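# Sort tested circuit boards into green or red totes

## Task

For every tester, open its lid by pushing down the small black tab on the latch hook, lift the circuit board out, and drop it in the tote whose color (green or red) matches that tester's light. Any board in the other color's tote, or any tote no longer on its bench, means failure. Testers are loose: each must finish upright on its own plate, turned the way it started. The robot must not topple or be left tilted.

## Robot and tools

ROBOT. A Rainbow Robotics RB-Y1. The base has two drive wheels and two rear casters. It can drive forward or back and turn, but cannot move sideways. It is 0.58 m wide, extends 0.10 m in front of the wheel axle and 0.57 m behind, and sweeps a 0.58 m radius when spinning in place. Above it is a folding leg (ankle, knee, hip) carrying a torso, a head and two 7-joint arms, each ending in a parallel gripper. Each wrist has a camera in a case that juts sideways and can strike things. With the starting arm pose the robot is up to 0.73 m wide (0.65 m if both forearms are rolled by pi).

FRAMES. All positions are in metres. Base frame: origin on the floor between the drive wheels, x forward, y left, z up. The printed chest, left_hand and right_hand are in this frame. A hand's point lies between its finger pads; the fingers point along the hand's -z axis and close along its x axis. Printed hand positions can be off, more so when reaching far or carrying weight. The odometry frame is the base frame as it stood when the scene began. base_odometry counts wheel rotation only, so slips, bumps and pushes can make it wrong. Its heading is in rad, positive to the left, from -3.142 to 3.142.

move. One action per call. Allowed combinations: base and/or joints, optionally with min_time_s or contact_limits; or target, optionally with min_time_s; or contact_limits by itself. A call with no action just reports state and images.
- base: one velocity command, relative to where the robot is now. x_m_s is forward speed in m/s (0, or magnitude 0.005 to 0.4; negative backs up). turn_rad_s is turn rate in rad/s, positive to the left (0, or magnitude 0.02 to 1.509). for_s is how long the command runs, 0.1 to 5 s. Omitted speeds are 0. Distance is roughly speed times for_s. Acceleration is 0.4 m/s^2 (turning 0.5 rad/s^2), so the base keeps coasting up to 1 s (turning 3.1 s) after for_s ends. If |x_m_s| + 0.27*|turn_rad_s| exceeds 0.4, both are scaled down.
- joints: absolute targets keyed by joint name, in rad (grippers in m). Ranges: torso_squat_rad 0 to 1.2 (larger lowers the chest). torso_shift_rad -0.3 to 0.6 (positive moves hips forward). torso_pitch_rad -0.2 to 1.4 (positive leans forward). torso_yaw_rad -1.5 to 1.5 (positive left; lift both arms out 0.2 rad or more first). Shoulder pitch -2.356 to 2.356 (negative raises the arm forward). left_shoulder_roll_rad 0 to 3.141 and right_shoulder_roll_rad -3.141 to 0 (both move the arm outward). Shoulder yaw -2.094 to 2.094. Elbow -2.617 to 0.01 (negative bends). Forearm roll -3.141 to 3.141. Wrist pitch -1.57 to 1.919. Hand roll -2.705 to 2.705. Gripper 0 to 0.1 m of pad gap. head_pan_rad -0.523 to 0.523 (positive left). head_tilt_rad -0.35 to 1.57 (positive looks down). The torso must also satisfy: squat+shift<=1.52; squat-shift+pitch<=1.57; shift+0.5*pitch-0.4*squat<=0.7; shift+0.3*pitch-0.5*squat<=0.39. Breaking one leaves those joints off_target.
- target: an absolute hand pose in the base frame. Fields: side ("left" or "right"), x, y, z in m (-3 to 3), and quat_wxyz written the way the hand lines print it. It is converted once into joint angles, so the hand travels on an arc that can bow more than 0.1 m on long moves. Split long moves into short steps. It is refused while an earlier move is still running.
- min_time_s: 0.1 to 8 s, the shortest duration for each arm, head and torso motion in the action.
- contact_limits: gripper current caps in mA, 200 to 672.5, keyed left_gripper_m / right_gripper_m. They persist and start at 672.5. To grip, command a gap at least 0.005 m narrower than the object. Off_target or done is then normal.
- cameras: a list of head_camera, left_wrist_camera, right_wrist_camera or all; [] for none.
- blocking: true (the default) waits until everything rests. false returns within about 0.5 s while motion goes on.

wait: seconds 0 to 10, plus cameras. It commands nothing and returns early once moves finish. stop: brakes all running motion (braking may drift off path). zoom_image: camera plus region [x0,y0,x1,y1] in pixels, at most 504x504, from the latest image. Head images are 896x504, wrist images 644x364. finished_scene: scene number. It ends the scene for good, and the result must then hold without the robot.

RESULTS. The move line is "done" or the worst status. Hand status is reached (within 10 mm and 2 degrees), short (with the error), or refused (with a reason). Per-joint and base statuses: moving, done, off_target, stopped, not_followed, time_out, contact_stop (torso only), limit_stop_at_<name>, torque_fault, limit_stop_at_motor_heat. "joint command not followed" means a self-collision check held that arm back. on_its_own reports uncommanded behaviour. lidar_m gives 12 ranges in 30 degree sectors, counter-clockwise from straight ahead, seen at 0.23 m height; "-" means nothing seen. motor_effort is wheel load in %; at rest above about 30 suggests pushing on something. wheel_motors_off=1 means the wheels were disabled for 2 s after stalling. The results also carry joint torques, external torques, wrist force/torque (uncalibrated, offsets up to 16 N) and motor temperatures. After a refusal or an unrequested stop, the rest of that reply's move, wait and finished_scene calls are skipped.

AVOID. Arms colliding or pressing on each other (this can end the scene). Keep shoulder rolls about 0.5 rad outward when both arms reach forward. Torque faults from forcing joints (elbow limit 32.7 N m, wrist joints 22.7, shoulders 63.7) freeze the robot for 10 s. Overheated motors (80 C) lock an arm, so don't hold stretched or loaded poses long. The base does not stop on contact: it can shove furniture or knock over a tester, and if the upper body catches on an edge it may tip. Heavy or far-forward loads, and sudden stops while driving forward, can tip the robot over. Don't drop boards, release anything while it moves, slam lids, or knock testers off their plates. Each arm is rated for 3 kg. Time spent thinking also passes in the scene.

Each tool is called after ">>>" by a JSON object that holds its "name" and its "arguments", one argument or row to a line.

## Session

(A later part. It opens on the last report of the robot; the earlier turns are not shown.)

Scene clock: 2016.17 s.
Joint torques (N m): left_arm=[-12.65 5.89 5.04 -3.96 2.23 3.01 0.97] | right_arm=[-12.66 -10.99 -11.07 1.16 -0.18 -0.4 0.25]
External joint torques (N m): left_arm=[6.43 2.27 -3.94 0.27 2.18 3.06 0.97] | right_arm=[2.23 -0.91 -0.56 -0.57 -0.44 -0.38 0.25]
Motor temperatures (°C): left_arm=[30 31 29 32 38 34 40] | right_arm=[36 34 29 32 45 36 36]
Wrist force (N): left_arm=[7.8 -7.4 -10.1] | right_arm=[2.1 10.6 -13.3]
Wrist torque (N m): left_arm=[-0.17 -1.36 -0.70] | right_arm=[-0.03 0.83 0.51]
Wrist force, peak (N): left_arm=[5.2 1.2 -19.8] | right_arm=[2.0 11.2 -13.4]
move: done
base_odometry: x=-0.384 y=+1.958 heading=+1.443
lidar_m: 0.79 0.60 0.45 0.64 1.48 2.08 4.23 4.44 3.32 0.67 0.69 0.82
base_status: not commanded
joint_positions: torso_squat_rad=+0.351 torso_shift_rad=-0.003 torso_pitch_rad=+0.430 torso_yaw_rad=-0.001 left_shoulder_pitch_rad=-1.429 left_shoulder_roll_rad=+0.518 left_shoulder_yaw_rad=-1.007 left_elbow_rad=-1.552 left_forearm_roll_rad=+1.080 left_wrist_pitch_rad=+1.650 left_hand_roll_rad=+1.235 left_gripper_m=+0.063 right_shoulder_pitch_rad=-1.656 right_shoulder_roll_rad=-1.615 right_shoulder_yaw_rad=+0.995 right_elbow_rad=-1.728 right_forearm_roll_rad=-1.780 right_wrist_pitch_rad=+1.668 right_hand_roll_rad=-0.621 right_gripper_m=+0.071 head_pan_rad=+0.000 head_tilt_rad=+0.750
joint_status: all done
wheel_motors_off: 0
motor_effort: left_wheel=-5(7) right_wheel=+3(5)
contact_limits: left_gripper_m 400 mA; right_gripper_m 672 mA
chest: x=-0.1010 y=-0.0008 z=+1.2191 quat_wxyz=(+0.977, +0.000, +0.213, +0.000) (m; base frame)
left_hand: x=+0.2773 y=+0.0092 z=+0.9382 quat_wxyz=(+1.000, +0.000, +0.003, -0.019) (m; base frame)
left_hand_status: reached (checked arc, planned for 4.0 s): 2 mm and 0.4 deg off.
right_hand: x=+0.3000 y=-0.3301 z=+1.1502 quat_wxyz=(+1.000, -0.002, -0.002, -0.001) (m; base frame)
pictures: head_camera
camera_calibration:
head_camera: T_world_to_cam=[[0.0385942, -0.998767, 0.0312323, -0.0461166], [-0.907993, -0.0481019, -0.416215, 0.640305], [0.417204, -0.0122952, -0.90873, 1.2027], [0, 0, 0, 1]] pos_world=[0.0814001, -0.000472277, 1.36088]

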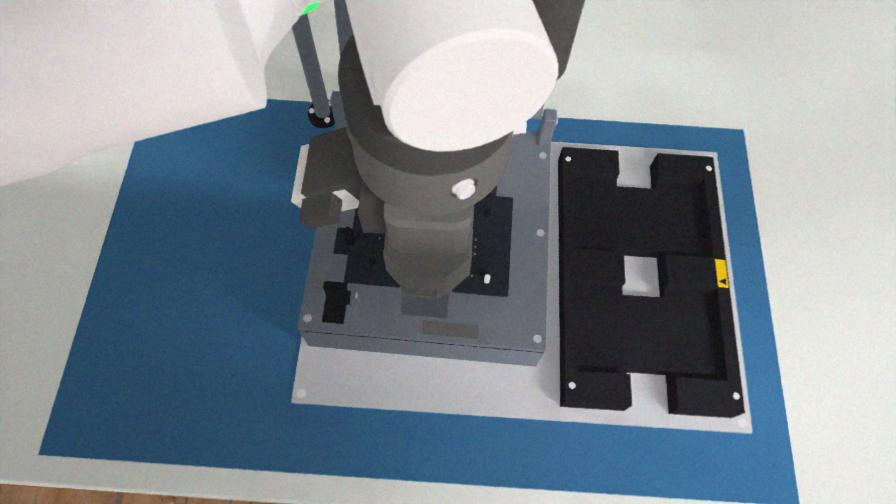

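>>> {"name": "move", "arguments": {
  "target": {"side":"left","x":0.268,"y":0.006,"z":0.938,"quat_wxyz":[0.99985,0,0,-0.0175]},
  "min_time_s": 2,
  "cameras": []
}}

>>> {"name": "move", "arguments": {
  "joints": {"left_gripper_m":0.09},
  "cameras": []
}}

>>> {"name": "move", "arguments": {
  "target": {"side":"left","x":0.268,"y":0.006,"z":1.08,"quat_wxyz":[0.99985,0,0,-0.0175]},
  "min_time_s": 4,
  "cameras": []
}}

>>> {"name": "move", "arguments": {
  "target": {"side":"left","x":0.28,"y":0.20,"z":1.10,"quat_wxyz":[0.9992,0,0,-0.0393]},
  "min_time_s": 3,
  "cameras": ["head_camera","left_wrist_camera"]
}}

Scene clock: 2028.33 s.
Joint torques (N m): left_arm=[-14.3 -2.31 6.16 -6.53 2.4 0.43 0.71] | right_arm=[-12.63 -11.18 -11.28 1.35 -0.17 -0.24 0.21]
External joint torques (N m): left_arm=[4.46 -5.72 -2.84 -2.26 2.36 0.47 0.71] | right_arm=[2.26 -1.11 -0.78 -0.38 -0.43 -0.22 0.21]
Motor temperatures (°C): left_arm=[30 31 29 32 38 34 40] | right_arm=[36 34 29 32 45 36 36]
Wrist force (N): left_arm=[10.6 2.5 -9.2] | right_arm=[2.4 10.5 -13.0]
Wrist torque (N m): left_arm=[-0.04 -0.10 -0.49] | right_arm=[-0.02 0.86 0.53]
Wrist force, peak (N): left_arm=[8.6 4.1 -13.1] | right_arm=[2.3 10.8 -13.7]
move: done
base_odometry: x=-0.384 y=+1.958 heading=+1.443
lidar_m: 0.79 0.60 0.45 0.64 1.48 2.07 4.23 4.44 3.32 0.67 0.69 0.82
base_status: not commanded
joint_positions: torso_squat_rad=+0.351 torso_shift_rad=-0.003 torso_pitch_rad=+0.430 torso_yaw_rad=-0.001 left_shoulder_pitch_rad=-1.420 left_shoulder_roll_rad=+0.518 left_shoulder_yaw_rad=-1.013 left_elbow_rad=-1.593 left_forearm_roll_rad=+1.069 left_wrist_pitch_rad=+1.657 left_hand_roll_rad=+1.275 left_gripper_m=+0.063 right_shoulder_pitch_rad=-1.656 right_shoulder_roll_rad=-1.615 right_shoulder_yaw_rad=+0.995 right_elbow_rad=-1.728 right_forearm_roll_rad=-1.780 right_wrist_pitch_rad=+1.668 right_hand_roll_rad=-0.621 right_gripper_m=+0.071 head_pan_rad=+0.000 head_tilt_rad=+0.750
joint_status: all done
wheel_motors_off: 0
motor_effort: left_wheel=-3(6) right_wheel=+3(5)
contact_limits: left_gripper_m 400 mA; right_gripper_m 672 mA
chest: x=-0.1011 y=-0.0007 z=+1.2191 quat_wxyz=(+0.977, +0.000, +0.213, +0.000) (m; base frame)
left_hand: x=+0.2691 y=+0.0066 z=+0.9384 quat_wxyz=(+1.000, +0.000, +0.000, -0.017) (m; base frame)
left_hand_status: reached (checked arc, planned for 2.0 s): 1 mm and 0.1 deg off.
right_hand: x=+0.3000 y=-0.3300 z=+1.1502 quat_wxyz=(+1.000, -0.002, -0.002, -0.001) (m; base frame)
pictures: none
No camera images: "cameras" was empty.

Scene clock: 2029.10 s.
Joint torques (N m): left_arm=[-16.7 1.82 7.56 -4.59 0.51 0.23 0.46] | right_arm=[-12.63 -11.47 -11.47 1.22 -0.27 -0.27 0.27]
External joint torques (N m): left_arm=[2.05 -1.57 -1.43 -0.31 0.47 0.27 0.46] | right_arm=[2.26 -1.39 -0.96 -0.51 -0.54 -0.25 0.27]
Motor temperatures (°C): left_arm=[30 31 29 32 38 34 40] | right_arm=[36 34 29 32 45 36 36]
Wrist force (N): left_arm=[-1.4 0.2 -9.4] | right_arm=[2.0 10.6 -13.2]
Wrist torque (N m): left_arm=[-0.04 -0.38 -0.22] | right_arm=[-0.05 0.82 0.50]
Wrist force, peak (N): left_arm=[10.5 2.7 -8.9] | right_arm=[2.4 10.9 -13.3]
move: done
base_odometry: x=-0.384 y=+1.958 heading=+1.443
lidar_m: 0.79 0.60 0.44 0.65 1.48 2.07 4.23 4.44 3.32 0.67 0.70 0.81
base_status: not commanded
joint_positions: torso_squat_rad=+0.351 torso_shift_rad=-0.003 torso_pitch_rad=+0.430 torso_yaw_rad=-0.001 left_shoulder_pitch_rad=-1.419 left_shoulder_roll_rad=+0.517 left_shoulder_yaw_rad=-1.014 left_elbow_rad=-1.593 left_forearm_roll_rad=+1.070 left_wrist_pitch_rad=+1.657 left_hand_roll_rad=+1.275 left_gripper_m=+0.090 right_shoulder_pitch_rad=-1.656 right_shoulder_roll_rad=-1.615 right_shoulder_yaw_rad=+0.995 right_elbow_rad=-1.728 right_forearm_roll_rad=-1.780 right_wrist_pitch_rad=+1.668 right_hand_roll_rad=-0.621 right_gripper_m=+0.071 head_pan_rad=+0.000 head_tilt_rad=+0.750
joint_status: all done
wheel_motors_off: 0
motor_effort: left_wheel=-4(6) right_wheel=+2(4)
contact_limits: left_gripper_m 400 mA; right_gripper_m 672 mA
chest: x=-0.1011 y=-0.0007 z=+1.2191 quat_wxyz=(+0.977, +0.000, +0.213, +0.000) (m; base frame)
left_hand: x=+0.2684 y=+0.0062 z=+0.9382 quat_wxyz=(+1.000, +0.000, +0.000, -0.017) (m; base frame)
right_hand: x=+0.2999 y=-0.3300 z=+1.1502 quat_wxyz=(+1.000, -0.002, -0.002, -0.001) (m; base frame)
pictures: none
No camera images: "cameras" was empty.

Scene clock: 2033.43 s.
Joint torques (N m): left_arm=[-19.48 6.36 10.65 -2.69 0.49 0.34 0.42] | right_arm=[-12.62 -11.14 -11.13 1.22 -0.2 -0.34 0.28]
External joint torques (N m): left_arm=[0.04 1.45 1.21 -0.37 0.44 0.38 0.42] | right_arm=[2.27 -1.07 -0.62 -0.5 -0.47 -0.32 0.28]
Motor temperatures (°C): left_arm=[30 31 29 32 38 34 40] | right_arm=[36 34 29 32 45 36 36]
Wrist force (N): left_arm=[-1.6 0.1 -9.1] | right_arm=[2.2 10.7 -13.2]
Wrist torque (N m): left_arm=[-0.06 -0.40 -0.25] | right_arm=[-0.05 0.82 0.52]
Wrist force, peak (N): left_arm=[-1.7 0.2 -9.8] | right_arm=[2.2 11.0 -13.4]
move: done
base_odometry: x=-0.384 y=+1.958 heading=+1.443
lidar_m: 0.79 0.61 0.46 0.64 1.47 2.08 4.24 4.43 3.32 0.68 0.69 0.82
base_status: not commanded
joint_positions: torso_squat_rad=+0.351 torso_shift_rad=-0.003 torso_pitch_rad=+0.430 torso_yaw_rad=-0.001 left_shoulder_pitch_rad=-1.659 left_shoulder_roll_rad=+0.579 left_shoulder_yaw_rad=-0.838 left_elbow_rad=-1.699 left_forearm_roll_rad=+1.337 left_wrist_pitch_rad=+1.919 left_hand_roll_rad=+1.387 left_gripper_m=+0.090 right_shoulder_pitch_rad=-1.656 right_shoulder_roll_rad=-1.615 right_shoulder_yaw_rad=+0.995 right_elbow_rad=-1.728 right_forearm_roll_rad=-1.780 right_wrist_pitch_rad=+1.668 right_hand_roll_rad=-0.621 right_gripper_m=+0.071 head_pan_rad=+0.000 head_tilt_rad=+0.750
joint_status: all done
wheel_motors_off: 0
motor_effort: left_wheel=-5(7) right_wheel=+3(5)
contact_limits: left_gripper_m 400 mA; right_gripper_m 672 mA
chest: x=-0.1011 y=-0.0007 z=+1.2191 quat_wxyz=(+0.977, +0.000, +0.213, +0.000) (m; base frame)
left_hand: x=+0.2679 y=+0.0059 z=+1.0798 quat_wxyz=(+1.000, +0.000, +0.000, -0.018) (m; base frame)
left_hand_status: reached (checked arc, planned for 4.0 s): 0 mm and 0.0 deg off.
right_hand: x=+0.2999 y=-0.3300 z=+1.1502 quat_wxyz=(+1.000, -0.002, -0.002, -0.001) (m; base frame)
pictures: none
No camera images: "cameras" was empty.

Scene clock: 2036.77 s.
Joint torques (N m): left_arm=[-13.95 9.66 10.93 -0.77 0.32 -0.34 -0.18] | right_arm=[-12.37 -11.14 -11.3 1.42 -0.18 -0.29 0.28]
External joint torques (N m): left_arm=[2.13 0.8 1.08 -0.44 0.29 -0.29 -0.18] | right_arm=[2.52 -1.06 -0.79 -0.31 -0.45 -0.26 0.28]
Motor temperatures (°C): left_arm=[30 31 29 32 38 34 40] | right_arm=[36 34 29 32 45 36 36]
Wrist force (N): left_arm=[-1.6 0.0 -9.5] | right_arm=[2.4 10.6 -13.3]
Wrist torque (N m): left_arm=[-0.02 -0.41 -0.21] | right_arm=[-0.02 0.87 0.51]
Wrist force, peak (N): left_arm=[-1.6 0.1 -9.7] | right_arm=[2.2 11.1 -13.4]
move: done
base_odometry: x=-0.384 y=+1.958 heading=+1.443
lidar_m: 0.78 0.60 0.45 0.65 1.47 2.08 4.24 4.44 3.32 0.67 0.69 0.81
base_status: not commanded
joint_positions: torso_squat_rad=+0.351 torso_shift_rad=-0.003 torso_pitch_rad=+0.430 torso_yaw_rad=-0.001 left_shoulder_pitch_rad=-1.455 left_shoulder_roll_rad=+1.229 left_shoulder_yaw_rad=-0.727 left_elbow_rad=-1.952 left_forearm_roll_rad=+1.562 left_wrist_pitch_rad=+1.796 left_hand_roll_rad=+1.013 left_gripper_m=+0.090 right_shoulder_pitch_rad=-1.656 right_shoulder_roll_rad=-1.615 right_shoulder_yaw_rad=+0.995 right_elbow_rad=-1.728 right_forearm_roll_rad=-1.780 right_wrist_pitch_rad=+1.668 right_hand_roll_rad=-0.621 right_gripper_m=+0.071 head_pan_rad=+0.000 head_tilt_rad=+0.750
joint_status: all done
wheel_motors_off: 0
motor_effort: left_wheel=-5(7) right_wheel=+3(5)
contact_limits: left_gripper_m 400 mA; right_gripper_m 672 mA
chest: x=-0.1011 y=-0.0007 z=+1.2191 quat_wxyz=(+0.977, +0.000, +0.213, +0.000) (m; base frame)
left_hand: x=+0.2800 y=+0.1998 z=+1.1002 quat_wxyz=(+0.999, +0.002, -0.001, -0.039) (m; base frame)
left_hand_status: reached (checked arc, planned for 3.0 s): 0 mm and 0.3 deg off.
right_hand: x=+0.2999 y=-0.3300 z=+1.1502 quat_wxyz=(+1.000, -0.002, -0.002, -0.001) (m; base frame)
pictures: head_camera, left_wrist_camera
camera_calibration:
head_camera: T_world_to_cam=[[0.0386655, -0.998765, 0.0312153, -0.0460748], [-0.907932, -0.0481613, -0.416342, 0.640385], [0.417331, -0.0122433, -0.908672, 1.2027], [0, 0, 0, 1]] pos_world=[0.0812831, -0.000451002, 1.36092]
left_wrist_camera: T_world_to_cam=[[0.997997, -0.0623429, -0.0107002, -0.256577], [-0.049343, -0.873132, 0.484981, -0.311057], [-0.0395778, -0.483482, -0.874459, 1.13883], [0, 0, 0, 1]] pos_world=[0.285787, 0.263015, 1.14397]

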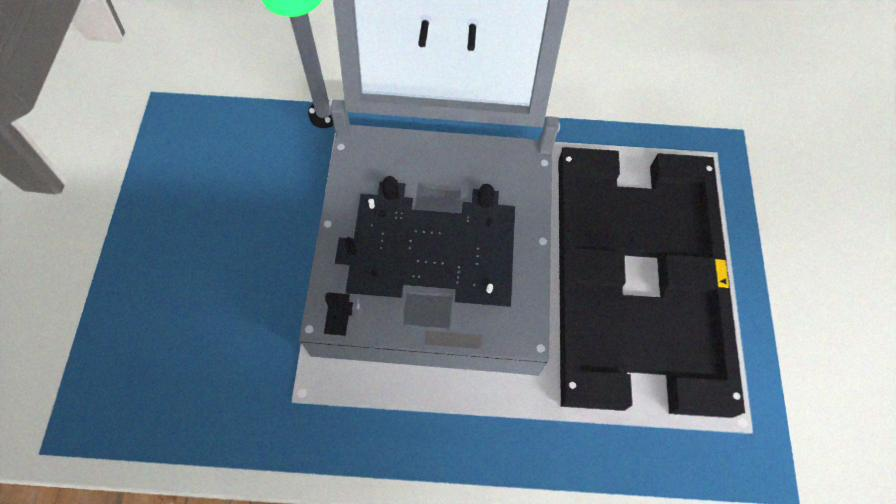

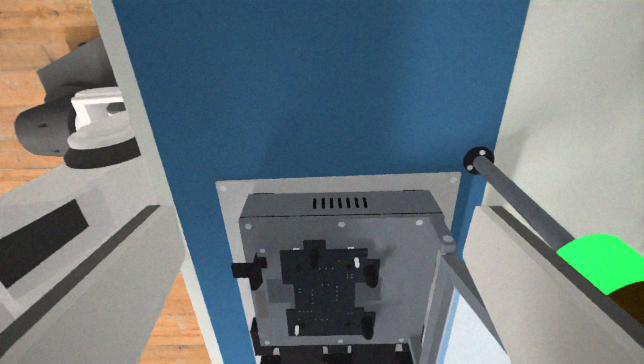

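>>> {"name": "move", "arguments": {
  "base": {"x_m_s":-0.25,"for_s":2.6},
  "cameras": []
}}

>>> {"name": "move", "arguments": {
  "base": {"turn_rad_s":-0.5,"for_s":4.98},
  "joints": {"torso_pitch_rad":0.2,"head_tilt_rad":0.4},
  "cameras": ["head_camera","right_wrist_camera"]
}}

Scene clock: 2049.87 s.
Joint torques (N m): left_arm=[-14.77 9.04 10.21 -0.54 0.26 -0.3 -0.18] | right_arm=[-12.74 -10 -10.97 1.54 -0.13 -0.24 0.31]
External joint torques (N m): left_arm=[1.31 0.17 0.36 -0.22 0.23 -0.25 -0.18] | right_arm=[2.15 0.08 -0.46 -0.19 -0.39 -0.21 0.31]
Motor temperatures (°C): left_arm=[30 31 30 32 38 34 40] | right_arm=[36 34 29 32 45 36 36]
Wrist force (N): left_arm=[-1.3 -0.1 -9.4] | right_arm=[2.2 10.5 -13.2]
Wrist torque (N m): left_arm=[-0.02 -0.37 -0.22] | right_arm=[-0.02 0.85 0.51]
Wrist force, peak (N): left_arm=[-1.7 0.1 -9.7] | right_arm=[2.2 11.1 -13.4]
move: done
base_odometry: x=-0.467 y=+1.314 heading=+1.442
lidar_m: 1.44 0.92 1.15 1.42 1.49 2.09 3.58 3.73 3.30 2.88 1.23 0.98
base_status: done (sent for 2.6 of 2.6 s)
joint_positions: torso_squat_rad=+0.351 torso_shift_rad=-0.003 torso_pitch_rad=+0.430 torso_yaw_rad=-0.001 left_shoulder_pitch_rad=-1.455 left_shoulder_roll_rad=+1.229 left_shoulder_yaw_rad=-0.727 left_elbow_rad=-1.952 left_forearm_roll_rad=+1.562 left_wrist_pitch_rad=+1.796 left_hand_roll_rad=+1.013 left_gripper_m=+0.090 right_shoulder_pitch_rad=-1.656 right_shoulder_roll_rad=-1.616 right_shoulder_yaw_rad=+0.995 right_elbow_rad=-1.728 right_forearm_roll_rad=-1.780 right_wrist_pitch_rad=+1.668 right_hand_roll_rad=-0.621 right_gripper_m=+0.071 head_pan_rad=+0.000 head_tilt_rad=+0.750
joint_status: not commanded
wheel_motors_off: 0
motor_effort: left_wheel=-2(23) right_wheel=+6(28)
contact_limits: left_gripper_m 400 mA; right_gripper_m 672 mA
chest: x=-0.1012 y=-0.0007 z=+1.2191 quat_wxyz=(+0.977, +0.000, +0.213, +0.000) (m; base frame)
left_hand: x=+0.2800 y=+0.1999 z=+1.1003 quat_wxyz=(+0.999, +0.002, -0.001, -0.039) (m; base frame)
right_hand: x=+0.2998 y=-0.3301 z=+1.1503 quat_wxyz=(+1.000, -0.002, -0.002, -0.001) (m; base frame)
pictures: none
No camera images: "cameras" was empty.

Scene clock: 2056.13 s.
Joint torques (N m): left_arm=[-14.97 7.86 10.11 0.99 -0.1 -0.37 -0.16] | right_arm=[-12.94 -6.98 -10.37 2.29 0.12 -0.54 0.26]
External joint torques (N m): left_arm=[1.34 0.15 0.43 -0.24 0.27 -0.11 -0.15] | right_arm=[1.77 -0.02 -0.25 -0.27 -0.41 -0.13 0.25]
Motor temperatures (°C): left_arm=[30 31 30 32 38 34 40] | right_arm=[36 34 29 32 45 36 36]
Wrist force (N): left_arm=[-3.1 -0.1 -9.4] | right_arm=[0.6 11.0 -12.9]
Wrist torque (N m): left_arm=[-0.03 -0.51 -0.20] | right_arm=[-0.08 0.74 0.52]
Wrist force, peak (N): left_arm=[-2.7 -0.2 -9.6] | right_arm=[2.7 10.8 -13.5]
move: done
base_odometry: x=-0.467 y=+1.314 heading=-1.041
lidar_m: 3.90 3.20 1.80 0.99 1.16 1.07 0.92 1.46 1.46 1.61 2.50 3.58
base_status: done (sent for 4.97 of 4.97 s)
joint_positions: torso_squat_rad=+0.351 torso_shift_rad=-0.003 torso_pitch_rad=+0.200 torso_yaw_rad=-0.001 left_shoulder_pitch_rad=-1.455 left_shoulder_roll_rad=+1.229 left_shoulder_yaw_rad=-0.727 left_elbow_rad=-1.952 left_forearm_roll_rad=+1.562 left_wrist_pitch_rad=+1.796 left_hand_roll_rad=+1.013 left_gripper_m=+0.090 right_shoulder_pitch_rad=-1.656 right_shoulder_roll_rad=-1.616 right_shoulder_yaw_rad=+0.995 right_elbow_rad=-1.728 right_forearm_roll_rad=-1.780 right_wrist_pitch_rad=+1.668 right_hand_roll_rad=-0.621 right_gripper_m=+0.071 head_pan_rad=+0.000 head_tilt_rad=+0.400
joint_status: all done
wheel_motors_off: 0
motor_effort: left_wheel=+3(28) right_wheel=+1(29)
contact_limits: left_gripper_m 400 mA; right_gripper_m 672 mA
chest: x=-0.1688 y=-0.0007 z=+1.2411 quat_wxyz=(+0.995, +0.000, +0.100, +0.000) (m; base frame)
left_hand: x=+0.2295 y=+0.1998 z=+1.2123 quat_wxyz=(+0.993, +0.006, -0.116, -0.038) (m; base frame)
right_hand: x=+0.2373 y=-0.3302 z=+1.2656 quat_wxyz=(+0.993, -0.002, -0.117, -0.001) (m; base frame)
pictures: head_camera, right_wrist_camera
camera_calibration:
head_camera: T_world_to_cam=[[0.0147724, -0.998764, 0.0474554, -0.0689488], [-0.531204, -0.0480481, -0.845881, 1.21378], [0.847115, -0.0127128, -0.531257, 0.791227], [0, 0, 0, 1]] pos_world=[-0.0244787, -0.000485163, 1.45033]
right_wrist_camera: T_world_to_cam=[[-0.968441, 0.0224693, -0.248228, 0.553868], [-0.0898814, 0.897432, 0.4319, -0.19575], [0.232472, 0.44058, -0.86709, 1.25936], [0, 0, 0, 1]] pos_world=[0.226027, -0.391623, 1.31401]

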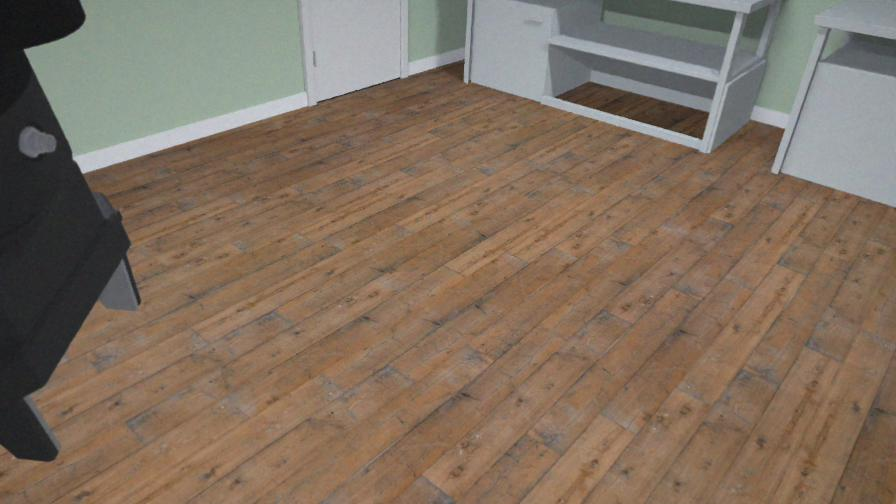

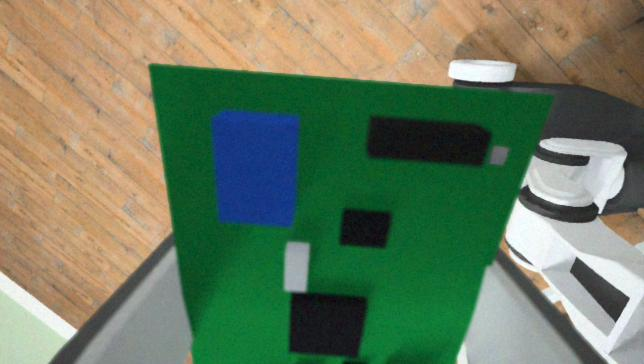

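>>> {"name": "move", "arguments": {
  "base": {"x_m_s":0.4,"for_s":5},
  "joints": {"head_tilt_rad":0.2},
  "cameras": ["head_camera"]
}}

Scene clock: 2072.00 s.
Joint torques (N m): left_arm=[-14.94 7.55 10.05 0.94 -0.16 -0.36 -0.19] | right_arm=[-13.03 -6.85 -10.46 2.27 0.2 -0.46 0.29]
External joint torques (N m): left_arm=[1.37 -0.17 0.37 -0.29 0.21 -0.1 -0.18] | right_arm=[1.67 0.12 -0.34 -0.29 -0.33 -0.05 0.27]
Motor temperatures (°C): left_arm=[30 31 30 32 38 34 40] | right_arm=[36 34 29 32 45 36 36]
Wrist force (N): left_arm=[-2.7 -0.2 -9.3] | right_arm=[0.4 10.4 -13.0]
Wrist torque (N m): left_arm=[0.01 -0.45 -0.20] | right_arm=[-0.02 0.73 0.49]
Wrist force, peak (N): left_arm=[-3.1 0.1 -9.6] | right_arm=[0.6 10.9 -13.5]
move: done
base_odometry: x=+0.544 y=-0.412 heading=-1.041
lidar_m: 2.21 1.91 1.90 2.10 2.29 2.24 2.91 2.75 2.74 3.03 2.01 2.20
base_status: done (sent for 5 of 5 s)
joint_positions: torso_squat_rad=+0.351 torso_shift_rad=-0.003 torso_pitch_rad=+0.200 torso_yaw_rad=-0.001 left_shoulder_pitch_rad=-1.455 left_shoulder_roll_rad=+1.229 left_shoulder_yaw_rad=-0.727 left_elbow_rad=-1.952 left_forearm_roll_rad=+1.562 left_wrist_pitch_rad=+1.796 left_hand_roll_rad=+1.013 left_gripper_m=+0.090 right_shoulder_pitch_rad=-1.656 right_shoulder_roll_rad=-1.616 right_shoulder_yaw_rad=+0.995 right_elbow_rad=-1.728 right_forearm_roll_rad=-1.780 right_wrist_pitch_rad=+1.668 right_hand_roll_rad=-0.621 right_gripper_m=+0.071 head_pan_rad=+0.000 head_tilt_rad=+0.200
joint_status: all done
wheel_motors_off: 0
motor_effort: left_wheel=-3(29) right_wheel=+0(28)
contact_limits: left_gripper_m 400 mA; right_gripper_m 672 mA
chest: x=-0.1687 y=-0.0007 z=+1.2411 quat_wxyz=(+0.995, +0.000, +0.100, +0.000) (m; base frame)
left_hand: x=+0.2296 y=+0.1998 z=+1.2122 quat_wxyz=(+0.993, +0.006, -0.116, -0.038) (m; base frame)
right_hand: x=+0.2375 y=-0.3302 z=+1.2655 quat_wxyz=(+0.993, -0.002, -0.117, -0.001) (m; base frame)
pictures: head_camera
camera_calibration:
head_camera: T_world_to_cam=[[0.00488925, -0.998759, 0.0495663, -0.0730358], [-0.352771, -0.0481028, -0.934472, 1.35994], [0.935697, -0.0129167, -0.352569, 0.544556], [0, 0, 0, 1]] pos_world=[-0.0294341, -0.00049429, 1.46644]

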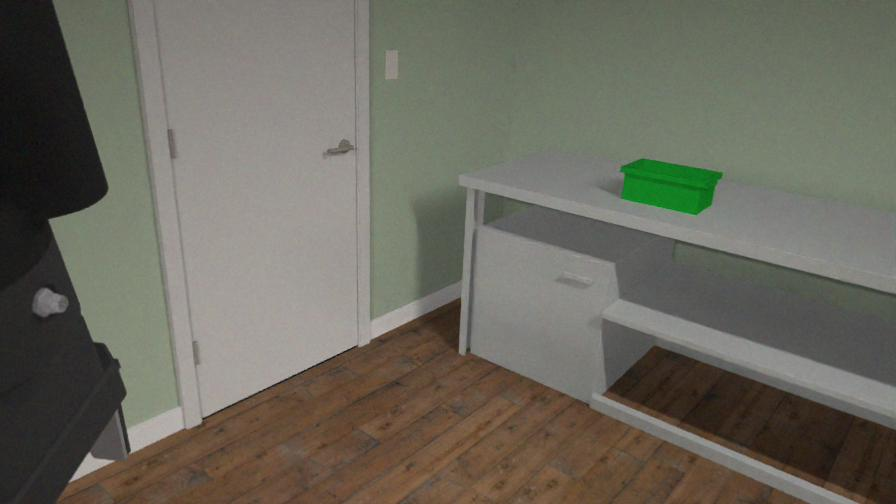

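>>> {"name": "move", "arguments": {
  "base": {"turn_rad_s":-0.2,"for_s":0.8},
  "cameras": []
}}

>>> {"name": "move", "arguments": {
  "base": {"x_m_s":0.35,"for_s":4.3},
  "cameras": []
}}

>>> {"name": "move", "arguments": {
  "base": {"turn_rad_s":-0.25,"for_s":2},
  "joints": {"head_tilt_rad":0.4},
  "cameras": ["head_camera"]
}}

Scene clock: 2085.80 s.
Joint torques (N m): left_arm=[-15.12 7.88 10.13 1.07 -0.08 -0.33 -0.12] | right_arm=[-13.18 -6.95 -10.51 2.48 0.17 -0.58 0.3]
External joint torques (N m): left_arm=[1.19 0.16 0.45 -0.16 0.29 -0.07 -0.11] | right_arm=[1.53 0.01 -0.38 -0.08 -0.36 -0.18 0.29]
Motor temperatures (°C): left_arm=[30 31 30 32 38 34 40] | right_arm=[36 34 29 32 45 36 36]
Wrist force (N): left_arm=[-2.6 -0.2 -9.3] | right_arm=[1.0 10.6 -12.9]
Wrist torque (N m): left_arm=[-0.01 -0.45 -0.20] | right_arm=[-0.04 0.81 0.50]
Wrist force, peak (N): left_arm=[-2.7 -0.1 -9.7] | right_arm=[0.5 10.9 -13.3]
move: done
base_odometry: x=+0.544 y=-0.412 heading=-1.201
lidar_m: 2.21 1.97 1.90 1.98 2.72 2.24 2.91 2.83 2.74 2.85 2.10 2.01
base_status: done (sent for 0.8 of 0.8 s)
joint_positions: torso_squat_rad=+0.351 torso_shift_rad=-0.003 torso_pitch_rad=+0.200 torso_yaw_rad=-0.001 left_shoulder_pitch_rad=-1.455 left_shoulder_roll_rad=+1.229 left_shoulder_yaw_rad=-0.727 left_elbow_rad=-1.952 left_forearm_roll_rad=+1.562 left_wrist_pitch_rad=+1.796 left_hand_roll_rad=+1.013 left_gripper_m=+0.090 right_shoulder_pitch_rad=-1.656 right_shoulder_roll_rad=-1.616 right_shoulder_yaw_rad=+0.995 right_elbow_rad=-1.728 right_forearm_roll_rad=-1.780 right_wrist_pitch_rad=+1.668 right_hand_roll_rad=-0.621 right_gripper_m=+0.071 head_pan_rad=+0.000 head_tilt_rad=+0.200
joint_status: not commanded
wheel_motors_off: 0
motor_effort: left_wheel=+0(26) right_wheel=-2(27)
contact_limits: left_gripper_m 400 mA; right_gripper_m 672 mA
chest: x=-0.1687 y=-0.0007 z=+1.2411 quat_wxyz=(+0.995, +0.000, +0.100, +0.000) (m; base frame)
left_hand: x=+0.2296 y=+0.1998 z=+1.2122 quat_wxyz=(+0.993, +0.006, -0.116, -0.038) (m; base frame)
right_hand: x=+0.2375 y=-0.3302 z=+1.2655 quat_wxyz=(+0.993, -0.002, -0.117, -0.001) (m; base frame)
pictures: none
No camera images: "cameras" was empty.

Scene clock: 2091.47 s.
Joint torques (N m): left_arm=[-15.28 7.87 9.93 1.15 -0.11 -0.4 -0.19] | right_arm=[-12.9 -6.74 -10.13 2.44 0.27 -0.47 0.32]
External joint torques (N m): left_arm=[1.03 0.15 0.25 -0.08 0.26 -0.14 -0.18] | right_arm=[1.81 0.23 -0.01 -0.12 -0.25 -0.06 0.3]
Motor temperatures (°C): left_arm=[30 31 30 32 38 34 40] | right_arm=[36 34 29 32 45 36 36]
Wrist force (N): left_arm=[-2.5 -0.1 -9.5] | right_arm=[0.9 11.0 -13.2]
Wrist torque (N m): left_arm=[-0.02 -0.43 -0.21] | right_arm=[-0.08 0.79 0.52]
Wrist force, peak (N): left_arm=[-3.0 0.2 -9.6] | right_arm=[0.8 10.9 -13.4]
move: done
base_odometry: x=+1.088 y=-1.815 heading=-1.201
lidar_m: 0.73 0.97 1.11 1.15 1.63 3.60 3.67 3.64 3.21 1.23 1.41 0.72
base_status: done (sent for 4.3 of 4.3 s)
joint_positions: torso_squat_rad=+0.351 torso_shift_rad=-0.003 torso_pitch_rad=+0.200 torso_yaw_rad=-0.001 left_shoulder_pitch_rad=-1.455 left_shoulder_roll_rad=+1.229 left_shoulder_yaw_rad=-0.727 left_elbow_rad=-1.952 left_forearm_roll_rad=+1.562 left_wrist_pitch_rad=+1.796 left_hand_roll_rad=+1.013 left_gripper_m=+0.090 right_shoulder_pitch_rad=-1.656 right_shoulder_roll_rad=-1.616 right_shoulder_yaw_rad=+0.995 right_elbow_rad=-1.728 right_forearm_roll_rad=-1.780 right_wrist_pitch_rad=+1.668 right_hand_roll_rad=-0.621 right_gripper_m=+0.071 head_pan_rad=+0.000 head_tilt_rad=+0.200
joint_status: not commanded
wheel_motors_off: 0
motor_effort: left_wheel=-4(29) right_wheel=+1(28)
contact_limits: left_gripper_m 400 mA; right_gripper_m 672 mA
chest: x=-0.1687 y=-0.0007 z=+1.2411 quat_wxyz=(+0.995, +0.000, +0.100, +0.000) (m; base frame)
left_hand: x=+0.2296 y=+0.1998 z=+1.2123 quat_wxyz=(+0.993, +0.006, -0.116, -0.038) (m; base frame)
right_hand: x=+0.2375 y=-0.3302 z=+1.2655 quat_wxyz=(+0.993, -0.002, -0.117, -0.001) (m; base frame)
pictures: none
No camera images: "cameras" was empty.

Scene clock: 2094.27 s.
Joint torques (N m): left_arm=[-15.02 7.86 10.09 1.12 -0.13 -0.31 -0.22] | right_arm=[-13.02 -6.71 -10.21 2.31 0.09 -0.62 0.32]
External joint torques (N m): left_arm=[1.29 0.15 0.41 -0.11 0.23 -0.05 -0.21] | right_arm=[1.69 0.25 -0.09 -0.25 -0.43 -0.21 0.31]
Motor temperatures (°C): left_arm=[30 31 30 32 38 34 40] | right_arm=[36 34 29 32 45 36 36]
Wrist force (N): left_arm=[-3.0 -0.2 -9.1] | right_arm=[0.7 11.0 -13.1]
Wrist torque (N m): left_arm=[-0.01 -0.50 -0.19] | right_arm=[-0.11 0.76 0.49]
Wrist force, peak (N): left_arm=[-3.0 -0.2 -9.6] | right_arm=[0.6 10.7 -13.4]
move: done
base_odometry: x=+1.088 y=-1.815 heading=-1.701
lidar_m: 0.72 0.74 0.98 1.11 1.16 1.69 3.59 3.87 3.61 3.21 1.19 1.42
base_status: done (sent for 2 of 2 s)
joint_positions: torso_squat_rad=+0.351 torso_shift_rad=-0.003 torso_pitch_rad=+0.200 torso_yaw_rad=-0.001 left_shoulder_pitch_rad=-1.455 left_shoulder_roll_rad=+1.229 left_shoulder_yaw_rad=-0.727 left_elbow_rad=-1.952 left_forearm_roll_rad=+1.562 left_wrist_pitch_rad=+1.796 left_hand_roll_rad=+1.013 left_gripper_m=+0.090 right_shoulder_pitch_rad=-1.656 right_shoulder_roll_rad=-1.616 right_shoulder_yaw_rad=+0.995 right_elbow_rad=-1.728 right_forearm_roll_rad=-1.780 right_wrist_pitch_rad=+1.668 right_hand_roll_rad=-0.621 right_gripper_m=+0.071 head_pan_rad=+0.000 head_tilt_rad=+0.400
joint_status: all done
wheel_motors_off: 0
motor_effort: left_wheel=+2(27) right_wheel=+0(26)
contact_limits: left_gripper_m 400 mA; right_gripper_m 672 mA
chest: x=-0.1687 y=-0.0007 z=+1.2411 quat_wxyz=(+0.995, +0.000, +0.100, +0.000) (m; base frame)
left_hand: x=+0.2296 y=+0.1998 z=+1.2123 quat_wxyz=(+0.993, +0.006, -0.116, -0.038) (m; base frame)
right_hand: x=+0.2374 y=-0.3302 z=+1.2655 quat_wxyz=(+0.993, -0.002, -0.117, -0.001) (m; base frame)
pictures: head_camera
camera_calibration:
head_camera: T_world_to_cam=[[0.0147828, -0.998763, 0.0474751, -0.0689588], [-0.531321, -0.0480685, -0.845806, 1.21372], [0.847041, -0.0127212, -0.531375, 0.791253], [0, 0, 0, 1]] pos_world=[-0.0243274, -0.000465894, 1.4503]

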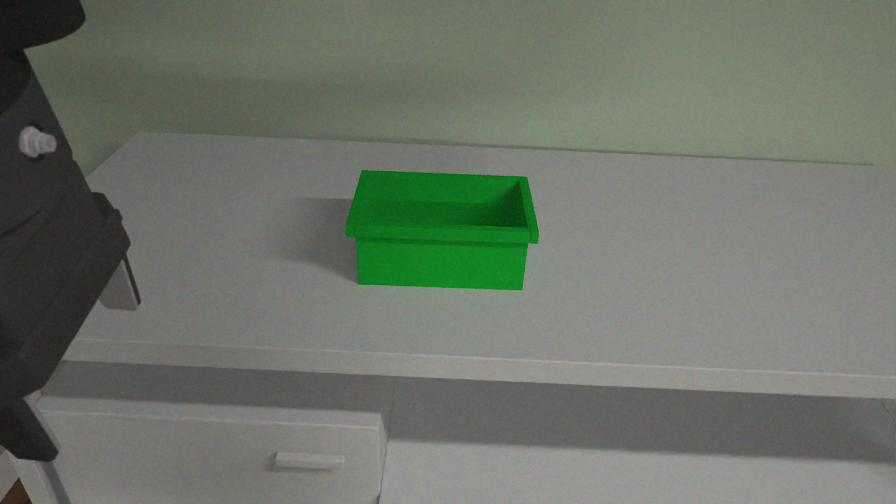

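>>> {"name": "move", "arguments": {
  "base": {"x_m_s":0.2,"for_s":2.6},
  "cameras": []
}}

>>> {"name": "move", "arguments": {
  "joints": {"torso_pitch_rad":0.45,"head_tilt_rad":0.55},
  "min_time_s": 2,
  "cameras": ["head_camera"]
}}

Scene clock: 2111.50 s.
Joint torques (N m): left_arm=[-14.95 7.73 9.92 1.15 -0.17 -0.38 -0.19] | right_arm=[-13.06 -6.5 -10.14 2.32 0.25 -0.49 0.37]
External joint torques (N m): left_arm=[1.36 0.01 0.24 -0.08 0.2 -0.13 -0.18] | right_arm=[1.65 0.46 -0.02 -0.24 -0.28 -0.09 0.36]
Motor temperatures (°C): left_arm=[30 31 30 32 38 34 40] | right_arm=[36 34 29 32 45 36 36]
Wrist force (N): left_arm=[-2.7 -0.1 -9.3] | right_arm=[0.7 10.6 -13.2]
Wrist torque (N m): left_arm=[0.00 -0.44 -0.19] | right_arm=[-0.03 0.76 0.49]
Wrist force, peak (N): left_arm=[-2.9 -0.5 -9.6] | right_arm=[0.5 11.0 -13.1]
move: done
base_odometry: x=+1.021 y=-2.331 heading=-1.701
lidar_m: 0.41 0.23 0.28 0.71 1.14 1.64 4.11 4.38 3.63 1.03 1.05 0.88
base_status: done (sent for 2.6 of 2.6 s)
joint_positions: torso_squat_rad=+0.351 torso_shift_rad=-0.003 torso_pitch_rad=+0.200 torso_yaw_rad=-0.001 left_shoulder_pitch_rad=-1.455 left_shoulder_roll_rad=+1.229 left_shoulder_yaw_rad=-0.727 left_elbow_rad=-1.952 left_forearm_roll_rad=+1.562 left_wrist_pitch_rad=+1.796 left_hand_roll_rad=+1.013 left_gripper_m=+0.090 right_shoulder_pitch_rad=-1.656 right_shoulder_roll_rad=-1.616 right_shoulder_yaw_rad=+0.995 right_elbow_rad=-1.728 right_forearm_roll_rad=-1.780 right_wrist_pitch_rad=+1.668 right_hand_roll_rad=-0.621 right_gripper_m=+0.071 head_pan_rad=+0.000 head_tilt_rad=+0.400
joint_status: not commanded
wheel_motors_off: 0
motor_effort: left_wheel=-2(29) right_wheel=+0(26)
contact_limits: left_gripper_m 400 mA; right_gripper_m 672 mA
chest: x=-0.1686 y=-0.0007 z=+1.2411 quat_wxyz=(+0.995, +0.000, +0.100, +0.000) (m; base frame)
left_hand: x=+0.2296 y=+0.1998 z=+1.2122 quat_wxyz=(+0.993, +0.006, -0.116, -0.038) (m; base frame)
right_hand: x=+0.2375 y=-0.3302 z=+1.2655 quat_wxyz=(+0.993, -0.002, -0.117, -0.001) (m; base frame)
pictures: none
No camera images: "cameras" was empty.

Scene clock: 2113.80 s.
Joint torques (N m): left_arm=[-14.8 8.92 10.18 -0.45 0.3 -0.15 -0.13] | right_arm=[-13.13 -9.92 -10.68 1.64 0 -0.04 0.34]
External joint torques (N m): left_arm=[1.22 -0.03 0.34 0.01 0.24 -0.12 -0.13] | right_arm=[1.73 0.4 -0.17 -0.01 -0.24 -0.05 0.34]
Motor temperatures (°C): left_arm=[30 31 30 32 38 34 40] | right_arm=[36 34 29 32 45 36 36]
Wrist force (N): left_arm=[-1.4 0.0 -9.4] | right_arm=[1.9 10.5 -13.1]
Wrist torque (N m): left_arm=[-0.02 -0.39 -0.22] | right_arm=[-0.03 0.79 0.52]
Wrist force, peak (N): left_arm=[-2.8 -0.3 -9.5] | right_arm=[2.3 10.8 -13.5]
move: done
base_odometry: x=+1.021 y=-2.331 heading=-1.701
lidar_m: 0.41 0.22 0.28 0.71 1.14 1.64 4.12 4.38 3.63 1.02 1.06 0.88
base_status: not commanded
joint_positions: torso_squat_rad=+0.351 torso_shift_rad=-0.003 torso_pitch_rad=+0.450 torso_yaw_rad=-0.001 left_shoulder_pitch_rad=-1.455 left_shoulder_roll_rad=+1.229 left_shoulder_yaw_rad=-0.727 left_elbow_rad=-1.952 left_forearm_roll_rad=+1.562 left_wrist_pitch_rad=+1.796 left_hand_roll_rad=+1.013 left_gripper_m=+0.090 right_shoulder_pitch_rad=-1.656 right_shoulder_roll_rad=-1.616 right_shoulder_yaw_rad=+0.995 right_elbow_rad=-1.728 right_forearm_roll_rad=-1.780 right_wrist_pitch_rad=+1.668 right_hand_roll_rad=-0.621 right_gripper_m=+0.071 head_pan_rad=+0.000 head_tilt_rad=+0.550
joint_status: all done
wheel_motors_off: 0
motor_effort: left_wheel=-1(2) right_wheel=+1(2)
contact_limits: left_gripper_m 400 mA; right_gripper_m 672 mA
chest: x=-0.0956 y=-0.0007 z=+1.2165 quat_wxyz=(+0.975, +0.000, +0.223, +0.000) (m; base frame)
left_hand: x=+0.2831 y=+0.1999 z=+1.0900 quat_wxyz=(+0.999, +0.002, +0.009, -0.039) (m; base frame)
right_hand: x=+0.3040 y=-0.3301 z=+1.1397 quat_wxyz=(+1.000, -0.002, +0.008, -0.001) (m; base frame)
pictures: head_camera
camera_calibration:
head_camera: T_world_to_cam=[[0.0323436, -0.998761, 0.0378158, -0.0553094], [-0.818706, -0.0481773, -0.572188, 0.861758], [0.573301, -0.0124535, -0.81925, 1.06886], [0, 0, 0, 1]] pos_world=[0.094537, -0.00041268, 1.37084]

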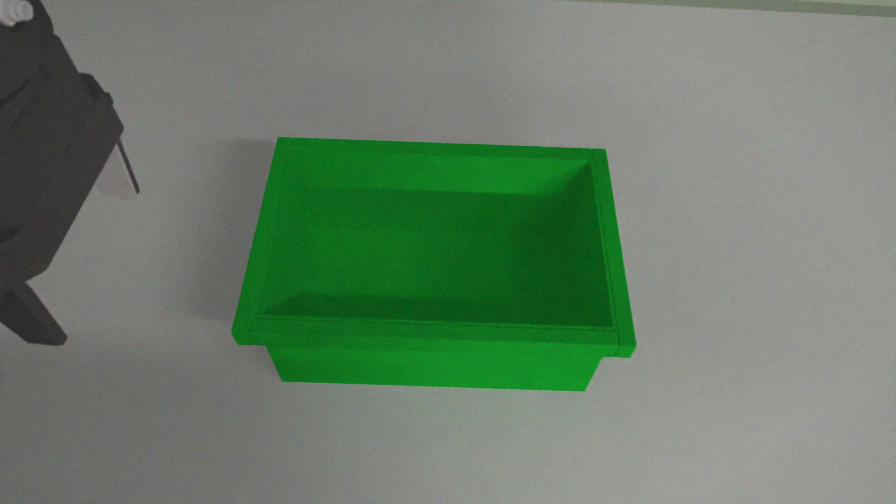

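>>> {"name": "move", "arguments": {
  "target": {"side":"left","x":0.27,"y":0.32,"z":1.12,"quat_wxyz":[1,0,0,0]},
  "cameras": []
}}

>>> {"name": "move", "arguments": {
  "target": {"side":"right","x":0.42,"y":0.0,"z":1.13,"quat_wxyz":[1,0,0,0]},
  "min_time_s": 4
}}

Scene clock: 2147.40 s.
Joint torques (N m): left_arm=[-10.63 11.64 10.35 1.4 0.16 -0.31 0.33] | right_arm=[-13.48 -9.94 -10.57 1.66 0.03 -0.16 0.33]
External joint torques (N m): left_arm=[1.45 -0.91 0.37 0.16 0.14 -0.25 0.33] | right_arm=[1.38 0.38 -0.05 0.01 -0.21 -0.16 0.33]
Motor temperatures (°C): left_arm=[30 31 30 32 38 34 40] | right_arm=[36 34 29 32 45 36 36]
Wrist force (N): left_arm=[-1.2 -0.2 -9.6] | right_arm=[2.3 10.7 -13.3]
Wrist torque (N m): left_arm=[0.01 -0.37 -0.22] | right_arm=[-0.06 0.85 0.51]
Wrist force, peak (N): left_arm=[-1.7 -0.6 -10.1] | right_arm=[2.3 10.9 -13.4]
move: done
base_odometry: x=+1.021 y=-2.331 heading=-1.701
lidar_m: 0.42 0.22 0.28 0.71 1.14 1.65 4.12 4.37 3.62 1.02 1.06 0.87
base_status: not commanded
joint_positions: torso_squat_rad=+0.351 torso_shift_rad=-0.003 torso_pitch_rad=+0.450 torso_yaw_rad=-0.001 left_shoulder_pitch_rad=-1.233 left_shoulder_roll_rad=+1.649 left_shoulder_yaw_rad=-0.579 left_elbow_rad=-1.946 left_forearm_roll_rad=+1.723 left_wrist_pitch_rad=+1.661 left_hand_roll_rad=+0.735 left_gripper_m=+0.090 right_shoulder_pitch_rad=-1.656 right_shoulder_roll_rad=-1.616 right_shoulder_yaw_rad=+0.995 right_elbow_rad=-1.728 right_forearm_roll_rad=-1.780 right_wrist_pitch_rad=+1.668 right_hand_roll_rad=-0.621 right_gripper_m=+0.071 head_pan_rad=+0.000 head_tilt_rad=+0.550
joint_status: all done
wheel_motors_off: 0
motor_effort: left_wheel=+1(3) right_wheel=+0(3)
contact_limits: left_gripper_m 400 mA; right_gripper_m 672 mA
chest: x=-0.0956 y=-0.0007 z=+1.2165 quat_wxyz=(+0.975, +0.000, +0.223, +0.000) (m; base frame)
left_hand: x=+0.2703 y=+0.3201 z=+1.1205 quat_wxyz=(+1.000, +0.003, +0.000, +0.001) (m; base frame)
left_hand_status: reached (checked arc, planned for 0.8 s): 1 mm and 0.3 deg off.
right_hand: x=+0.3040 y=-0.3301 z=+1.1397 quat_wxyz=(+1.000, -0.002, +0.008, -0.001) (m; base frame)
pictures: none
No camera images: "cameras" was empty.

Scene clock: 2151.73 s.
Joint torques (N m): left_arm=[-10.67 11.85 10.45 1.42 0.12 -0.23 0.35] | right_arm=[-25.47 -7.26 -3.25 0.26 0.36 0.22 -0.33]
External joint torques (N m): left_arm=[1.41 -0.7 0.47 0.18 0.11 -0.17 0.35] | right_arm=[1.07 1.92 0.96 1.13 0.1 0.26 -0.33]
Motor temperatures (°C): left_arm=[29 31 30 32 38 34 40] | right_arm=[36 34 29 32 45 36 36]
Wrist force (N): left_arm=[-1.5 -0.2 -9.6] | right_arm=[2.2 10.7 -13.7]
Wrist torque (N m): left_arm=[0.01 -0.40 -0.22] | right_arm=[-0.06 0.84 0.50]
Wrist force, peak (N): left_arm=[-1.2 -0.2 -10.0] | right_arm=[2.5 10.5 -13.9]
move: done
base_odometry: x=+1.021 y=-2.331 heading=-1.701
lidar_m: 0.40 0.23 0.28 0.71 1.15 1.65 4.12 4.38 3.63 1.02 1.05 0.88
base_status: not commanded
joint_positions: torso_squat_rad=+0.351 torso_shift_rad=-0.003 torso_pitch_rad=+0.450 torso_yaw_rad=-0.001 left_shoulder_pitch_rad=-1.233 left_shoulder_roll_rad=+1.649 left_shoulder_yaw_rad=-0.579 left_elbow_rad=-1.946 left_forearm_roll_rad=+1.723 left_wrist_pitch_rad=+1.661 left_hand_roll_rad=+0.735 left_gripper_m=+0.090 right_shoulder_pitch_rad=-2.165 right_shoulder_roll_rad=-0.335 right_shoulder_yaw_rad=+1.121 right_elbow_rad=-0.464 right_forearm_roll_rad=-1.499 right_wrist_pitch_rad=+1.721 right_hand_roll_rad=-0.673 right_gripper_m=+0.071 head_pan_rad=+0.000 head_tilt_rad=+0.550
joint_status: all done
wheel_motors_off: 0
motor_effort: left_wheel=-2(3) right_wheel=+1(4)
contact_limits: left_gripper_m 400 mA; right_gripper_m 672 mA
chest: x=-0.0956 y=-0.0007 z=+1.2165 quat_wxyz=(+0.975, +0.000, +0.223, +0.000) (m; base frame)
left_hand: x=+0.2703 y=+0.3201 z=+1.1205 quat_wxyz=(+1.000, +0.003, +0.000, +0.001) (m; base frame)
right_hand: x=+0.4196 y=-0.0003 z=+1.1301 quat_wxyz=(+1.000, +0.002, -0.003, +0.000) (m; base frame)
right_hand_status: reached (checked arc, planned for 4.0 s): 1 mm and 0.4 deg off.
pictures: head_camera, left_wrist_camera, right_wrist_camera
camera_calibration:
head_camera: T_world_to_cam=[[0.0323608, -0.998762, 0.0377877, -0.0552891], [-0.818702, -0.0481754, -0.572194, 0.861751], [0.573305, -0.0124202, -0.819248, 1.06887], [0, 0, 0, 1]] pos_world=[0.0945184, -0.00042978, 1.37085]
left_wrist_camera: T_world_to_cam=[[0.999789, 0.0170943, -0.0114224, -0.264266], [0.0204869, -0.874956, 0.483769, -0.233303], [-0.00172441, -0.483901, -0.875121, 1.20497], [0, 0, 0, 1]] pos_world=[0.271067, 0.383475, 1.16434]
right_wrist_camera: T_world_to_cam=[[-0.999518, 0.0209, -0.0229718, 0.447821], [0.00842914, 0.894473, 0.447043, -0.475232], [0.0298908, 0.446634, -0.894217, 1.06986], [0, 0, 0, 1]] pos_world=[0.419632, -0.0621138, 1.17943]

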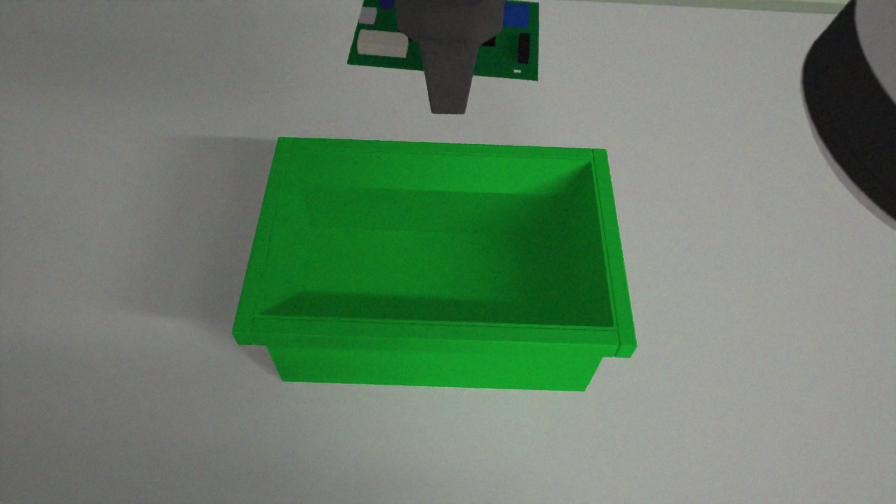

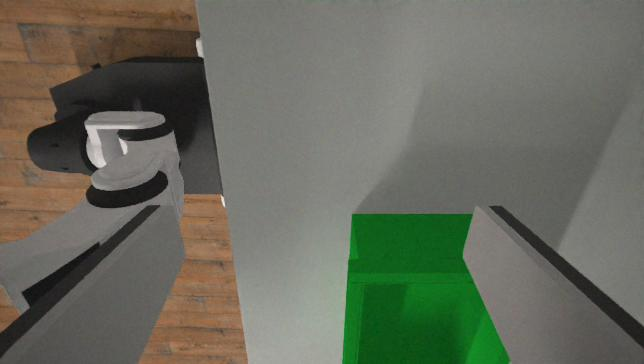

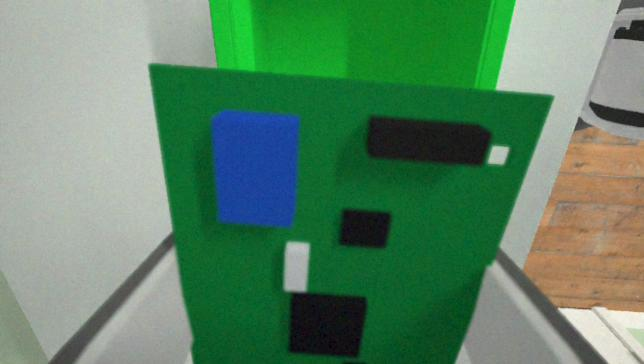

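>>> {"name": "move", "arguments": {
  "target": {"side":"right","x":0.428,"y":0.012,"z":0.99,"quat_wxyz":[1,0,0,0]},
  "min_time_s": 4,
  "cameras": ["head_camera"]
}}

>>> {"name": "move", "arguments": {
  "target": {"side":"right","x":0.428,"y":0.012,"z":0.93,"quat_wxyz":[1,0,0,0]},
  "min_time_s": 3,
  "cameras": ["head_camera","right_wrist_camera"]
}}

Scene clock: 2161.80 s.
Joint torques (N m): left_arm=[-10.62 11.8 10.43 1.38 0.15 -0.31 0.41] | right_arm=[-23 -5.52 -1.38 0.01 0.45 -0.46 0.34]
External joint torques (N m): left_arm=[1.46 -0.75 0.46 0.14 0.14 -0.25 0.41] | right_arm=[3.47 2.39 1.11 1.05 0.18 -0.34 0.34]
Motor temperatures (°C): left_arm=[29 31 30 32 38 34 40] | right_arm=[36 34 29 32 45 36 36]
Wrist force (N): left_arm=[-1.4 0.0 -9.5] | right_arm=[2.0 10.3 -13.7]
Wrist torque (N m): left_arm=[-0.03 -0.39 -0.22] | right_arm=[-0.02 0.84 0.51]
Wrist force, peak (N): left_arm=[-1.5 0.2 -9.9] | right_arm=[2.2 10.8 -13.9]
move: short
base_odometry: x=+1.021 y=-2.331 heading=-1.701
lidar_m: 0.41 0.22 0.27 0.71 1.15 1.65 4.12 4.37 3.63 1.02 1.06 0.88
base_status: not commanded
joint_positions: torso_squat_rad=+0.351 torso_shift_rad=-0.003 torso_pitch_rad=+0.450 torso_yaw_rad=-0.001 left_shoulder_pitch_rad=-1.233 left_shoulder_roll_rad=+1.649 left_shoulder_yaw_rad=-0.579 left_elbow_rad=-1.946 left_forearm_roll_rad=+1.723 left_wrist_pitch_rad=+1.661 left_hand_roll_rad=+0.735 left_gripper_m=+0.090 right_shoulder_pitch_rad=-1.958 right_shoulder_roll_rad=-0.156 right_shoulder_yaw_rad=+1.177 right_elbow_rad=-0.267 right_forearm_roll_rad=-1.430 right_wrist_pitch_rad=+1.419 right_hand_roll_rad=-0.584 right_gripper_m=+0.071 head_pan_rad=+0.000 head_tilt_rad=+0.550
joint_status: all done
wheel_motors_off: 0
motor_effort: left_wheel=+0(3) right_wheel=+1(4)
contact_limits: left_gripper_m 400 mA; right_gripper_m 672 mA
chest: x=-0.0956 y=-0.0007 z=+1.2165 quat_wxyz=(+0.975, +0.000, +0.223, +0.000) (m; base frame)
left_hand: x=+0.2703 y=+0.3201 z=+1.1205 quat_wxyz=(+1.000, +0.003, +0.000, +0.001) (m; base frame)
right_hand: x=+0.4277 y=+0.0117 z=+0.9905 quat_wxyz=(+1.000, +0.009, -0.019, +0.000) (m; base frame)
right_hand_status: short (checked arc, as near as the solve gets, planned for 4.0 s): 1 mm and 2.5 deg off. The place is met; only the turn is off.
pictures: head_camera
camera_calibration:
head_camera: T_world_to_cam=[[0.032361, -0.998762, 0.0377875, -0.0552888], [-0.818702, -0.0481754, -0.572194, 0.861751], [0.573306, -0.01242, -0.819248, 1.06887], [0, 0, 0, 1]] pos_world=[0.0945183, -0.000429858, 1.37085]

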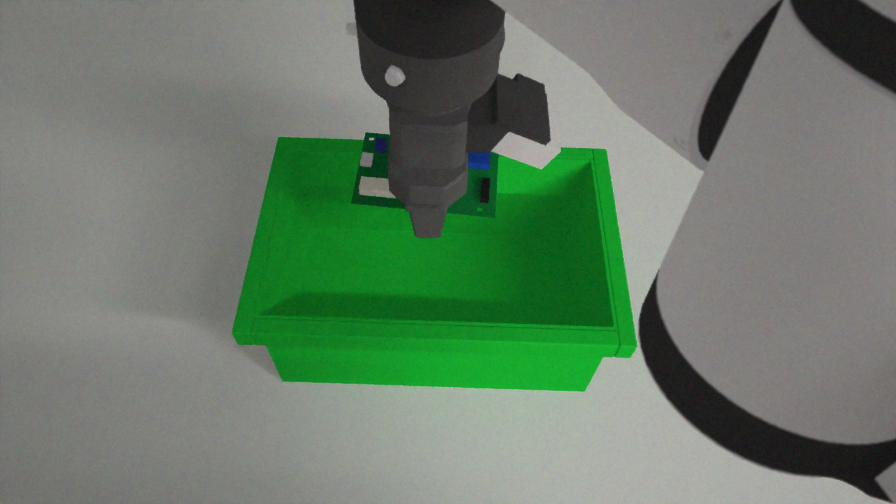

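Scene clock: 2165.13 s.
Joint torques (N m): left_arm=[-10.68 11.83 10.3 1.37 0.21 -0.23 0.39] | right_arm=[-22.38 -4.27 -1.52 -0.07 0.44 -0.66 -0.34]
External joint torques (N m): left_arm=[1.4 -0.73 0.32 0.13 0.2 -0.17 0.39] | right_arm=[3.63 2.59 0.93 1 0.17 -0.44 -0.34]
Motor temperatures (°C): left_arm=[29 31 30 32 38 34 40] | right_arm=[36 34 29 32 45 36 36]
Wrist force (N): left_arm=[-1.1 0.0 -9.4] | right_arm=[1.6 10.2 -13.3]
Wrist torque (N m): left_arm=[-0.01 -0.35 -0.22] | right_arm=[-0.01 0.81 0.51]
Wrist force, peak (N): left_arm=[-1.3 -0.1 -9.9] | right_arm=[1.7 10.7 -13.8]
move: short
base_odometry: x=+1.021 y=-2.331 heading=-1.701
lidar_m: 0.40 0.22 0.27 0.71 1.15 1.64 4.12 4.37 3.63 1.02 1.05 0.88
base_status: not commanded
joint_positions: torso_squat_rad=+0.351 torso_shift_rad=-0.003 torso_pitch_rad=+0.450 torso_yaw_rad=-0.001 left_shoulder_pitch_rad=-1.233 left_shoulder_roll_rad=+1.649 left_shoulder_yaw_rad=-0.579 left_elbow_rad=-1.946 left_forearm_roll_rad=+1.723 left_wrist_pitch_rad=+1.661 left_hand_roll_rad=+0.735 left_gripper_m=+0.090 right_shoulder_pitch_rad=-1.844 right_shoulder_roll_rad=-0.126 right_shoulder_yaw_rad=+1.204 right_elbow_rad=-0.267 right_forearm_roll_rad=-1.396 right_wrist_pitch_rad=+1.258 right_hand_roll_rad=-0.589 right_gripper_m=+0.071 head_pan_rad=+0.000 head_tilt_rad=+0.550
joint_status: all done
wheel_motors_off: 0
motor_effort: left_wheel=-3(3) right_wheel=+1(4)
contact_limits: left_gripper_m 400 mA; right_gripper_m 672 mA
chest: x=-0.0956 y=-0.0007 z=+1.2165 quat_wxyz=(+0.975, +0.000, +0.223, +0.000) (m; base frame)
left_hand: x=+0.2703 y=+0.3201 z=+1.1205 quat_wxyz=(+1.000, +0.003, +0.000, +0.001) (m; base frame)
right_hand: x=+0.4277 y=+0.0117 z=+0.9306 quat_wxyz=(+0.999, +0.020, -0.041, +0.000) (m; base frame)
right_hand_status: short (checked arc, as near as the solve gets, planned for 3.0 s): 1 mm and 5.3 deg off. The place is met; only the turn is off.
pictures: head_camera, right_wrist_camera
camera_calibration:
head_camera: T_world_to_cam=[[0.0323613, -0.998762, 0.0377873, -0.0552887], [-0.818702, -0.0481756, -0.572194, 0.861751], [0.573306, -0.0124196, -0.819247, 1.06887], [0, 0, 0, 1]] pos_world=[0.0945183, -0.000429916, 1.37085]
right_wrist_camera: T_world_to_cam=[[-0.994842, 0.0227274, -0.0988587, 0.519688], [-0.0274933, 0.877684, 0.47845, -0.410507], [0.0976406, 0.4787, -0.872532, 0.836322], [0, 0, 0, 1]] pos_world=[0.424062, -0.0518628, 0.977501]

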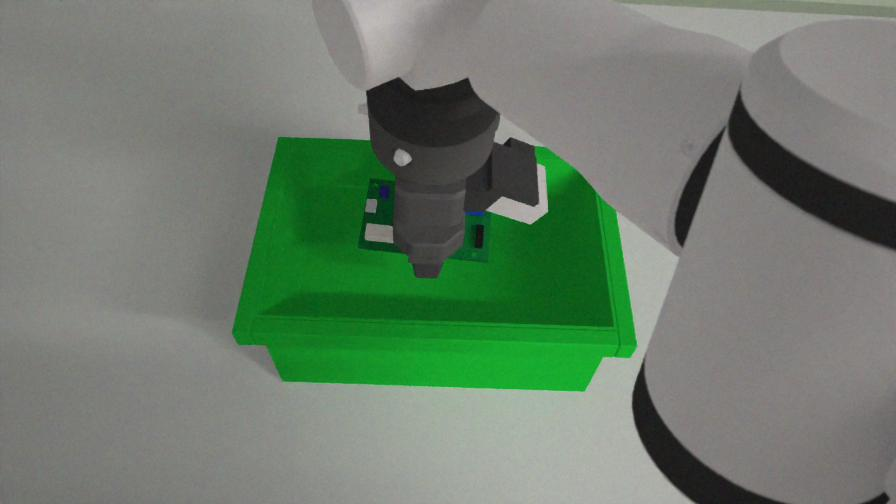

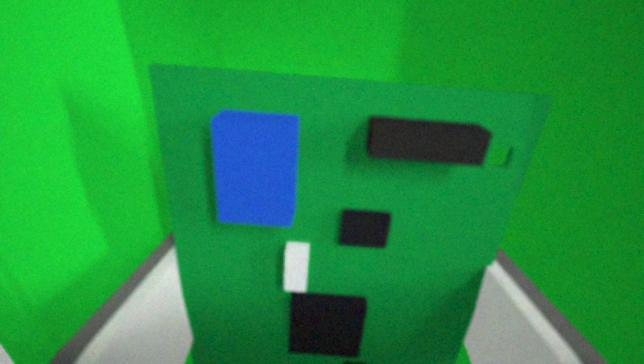

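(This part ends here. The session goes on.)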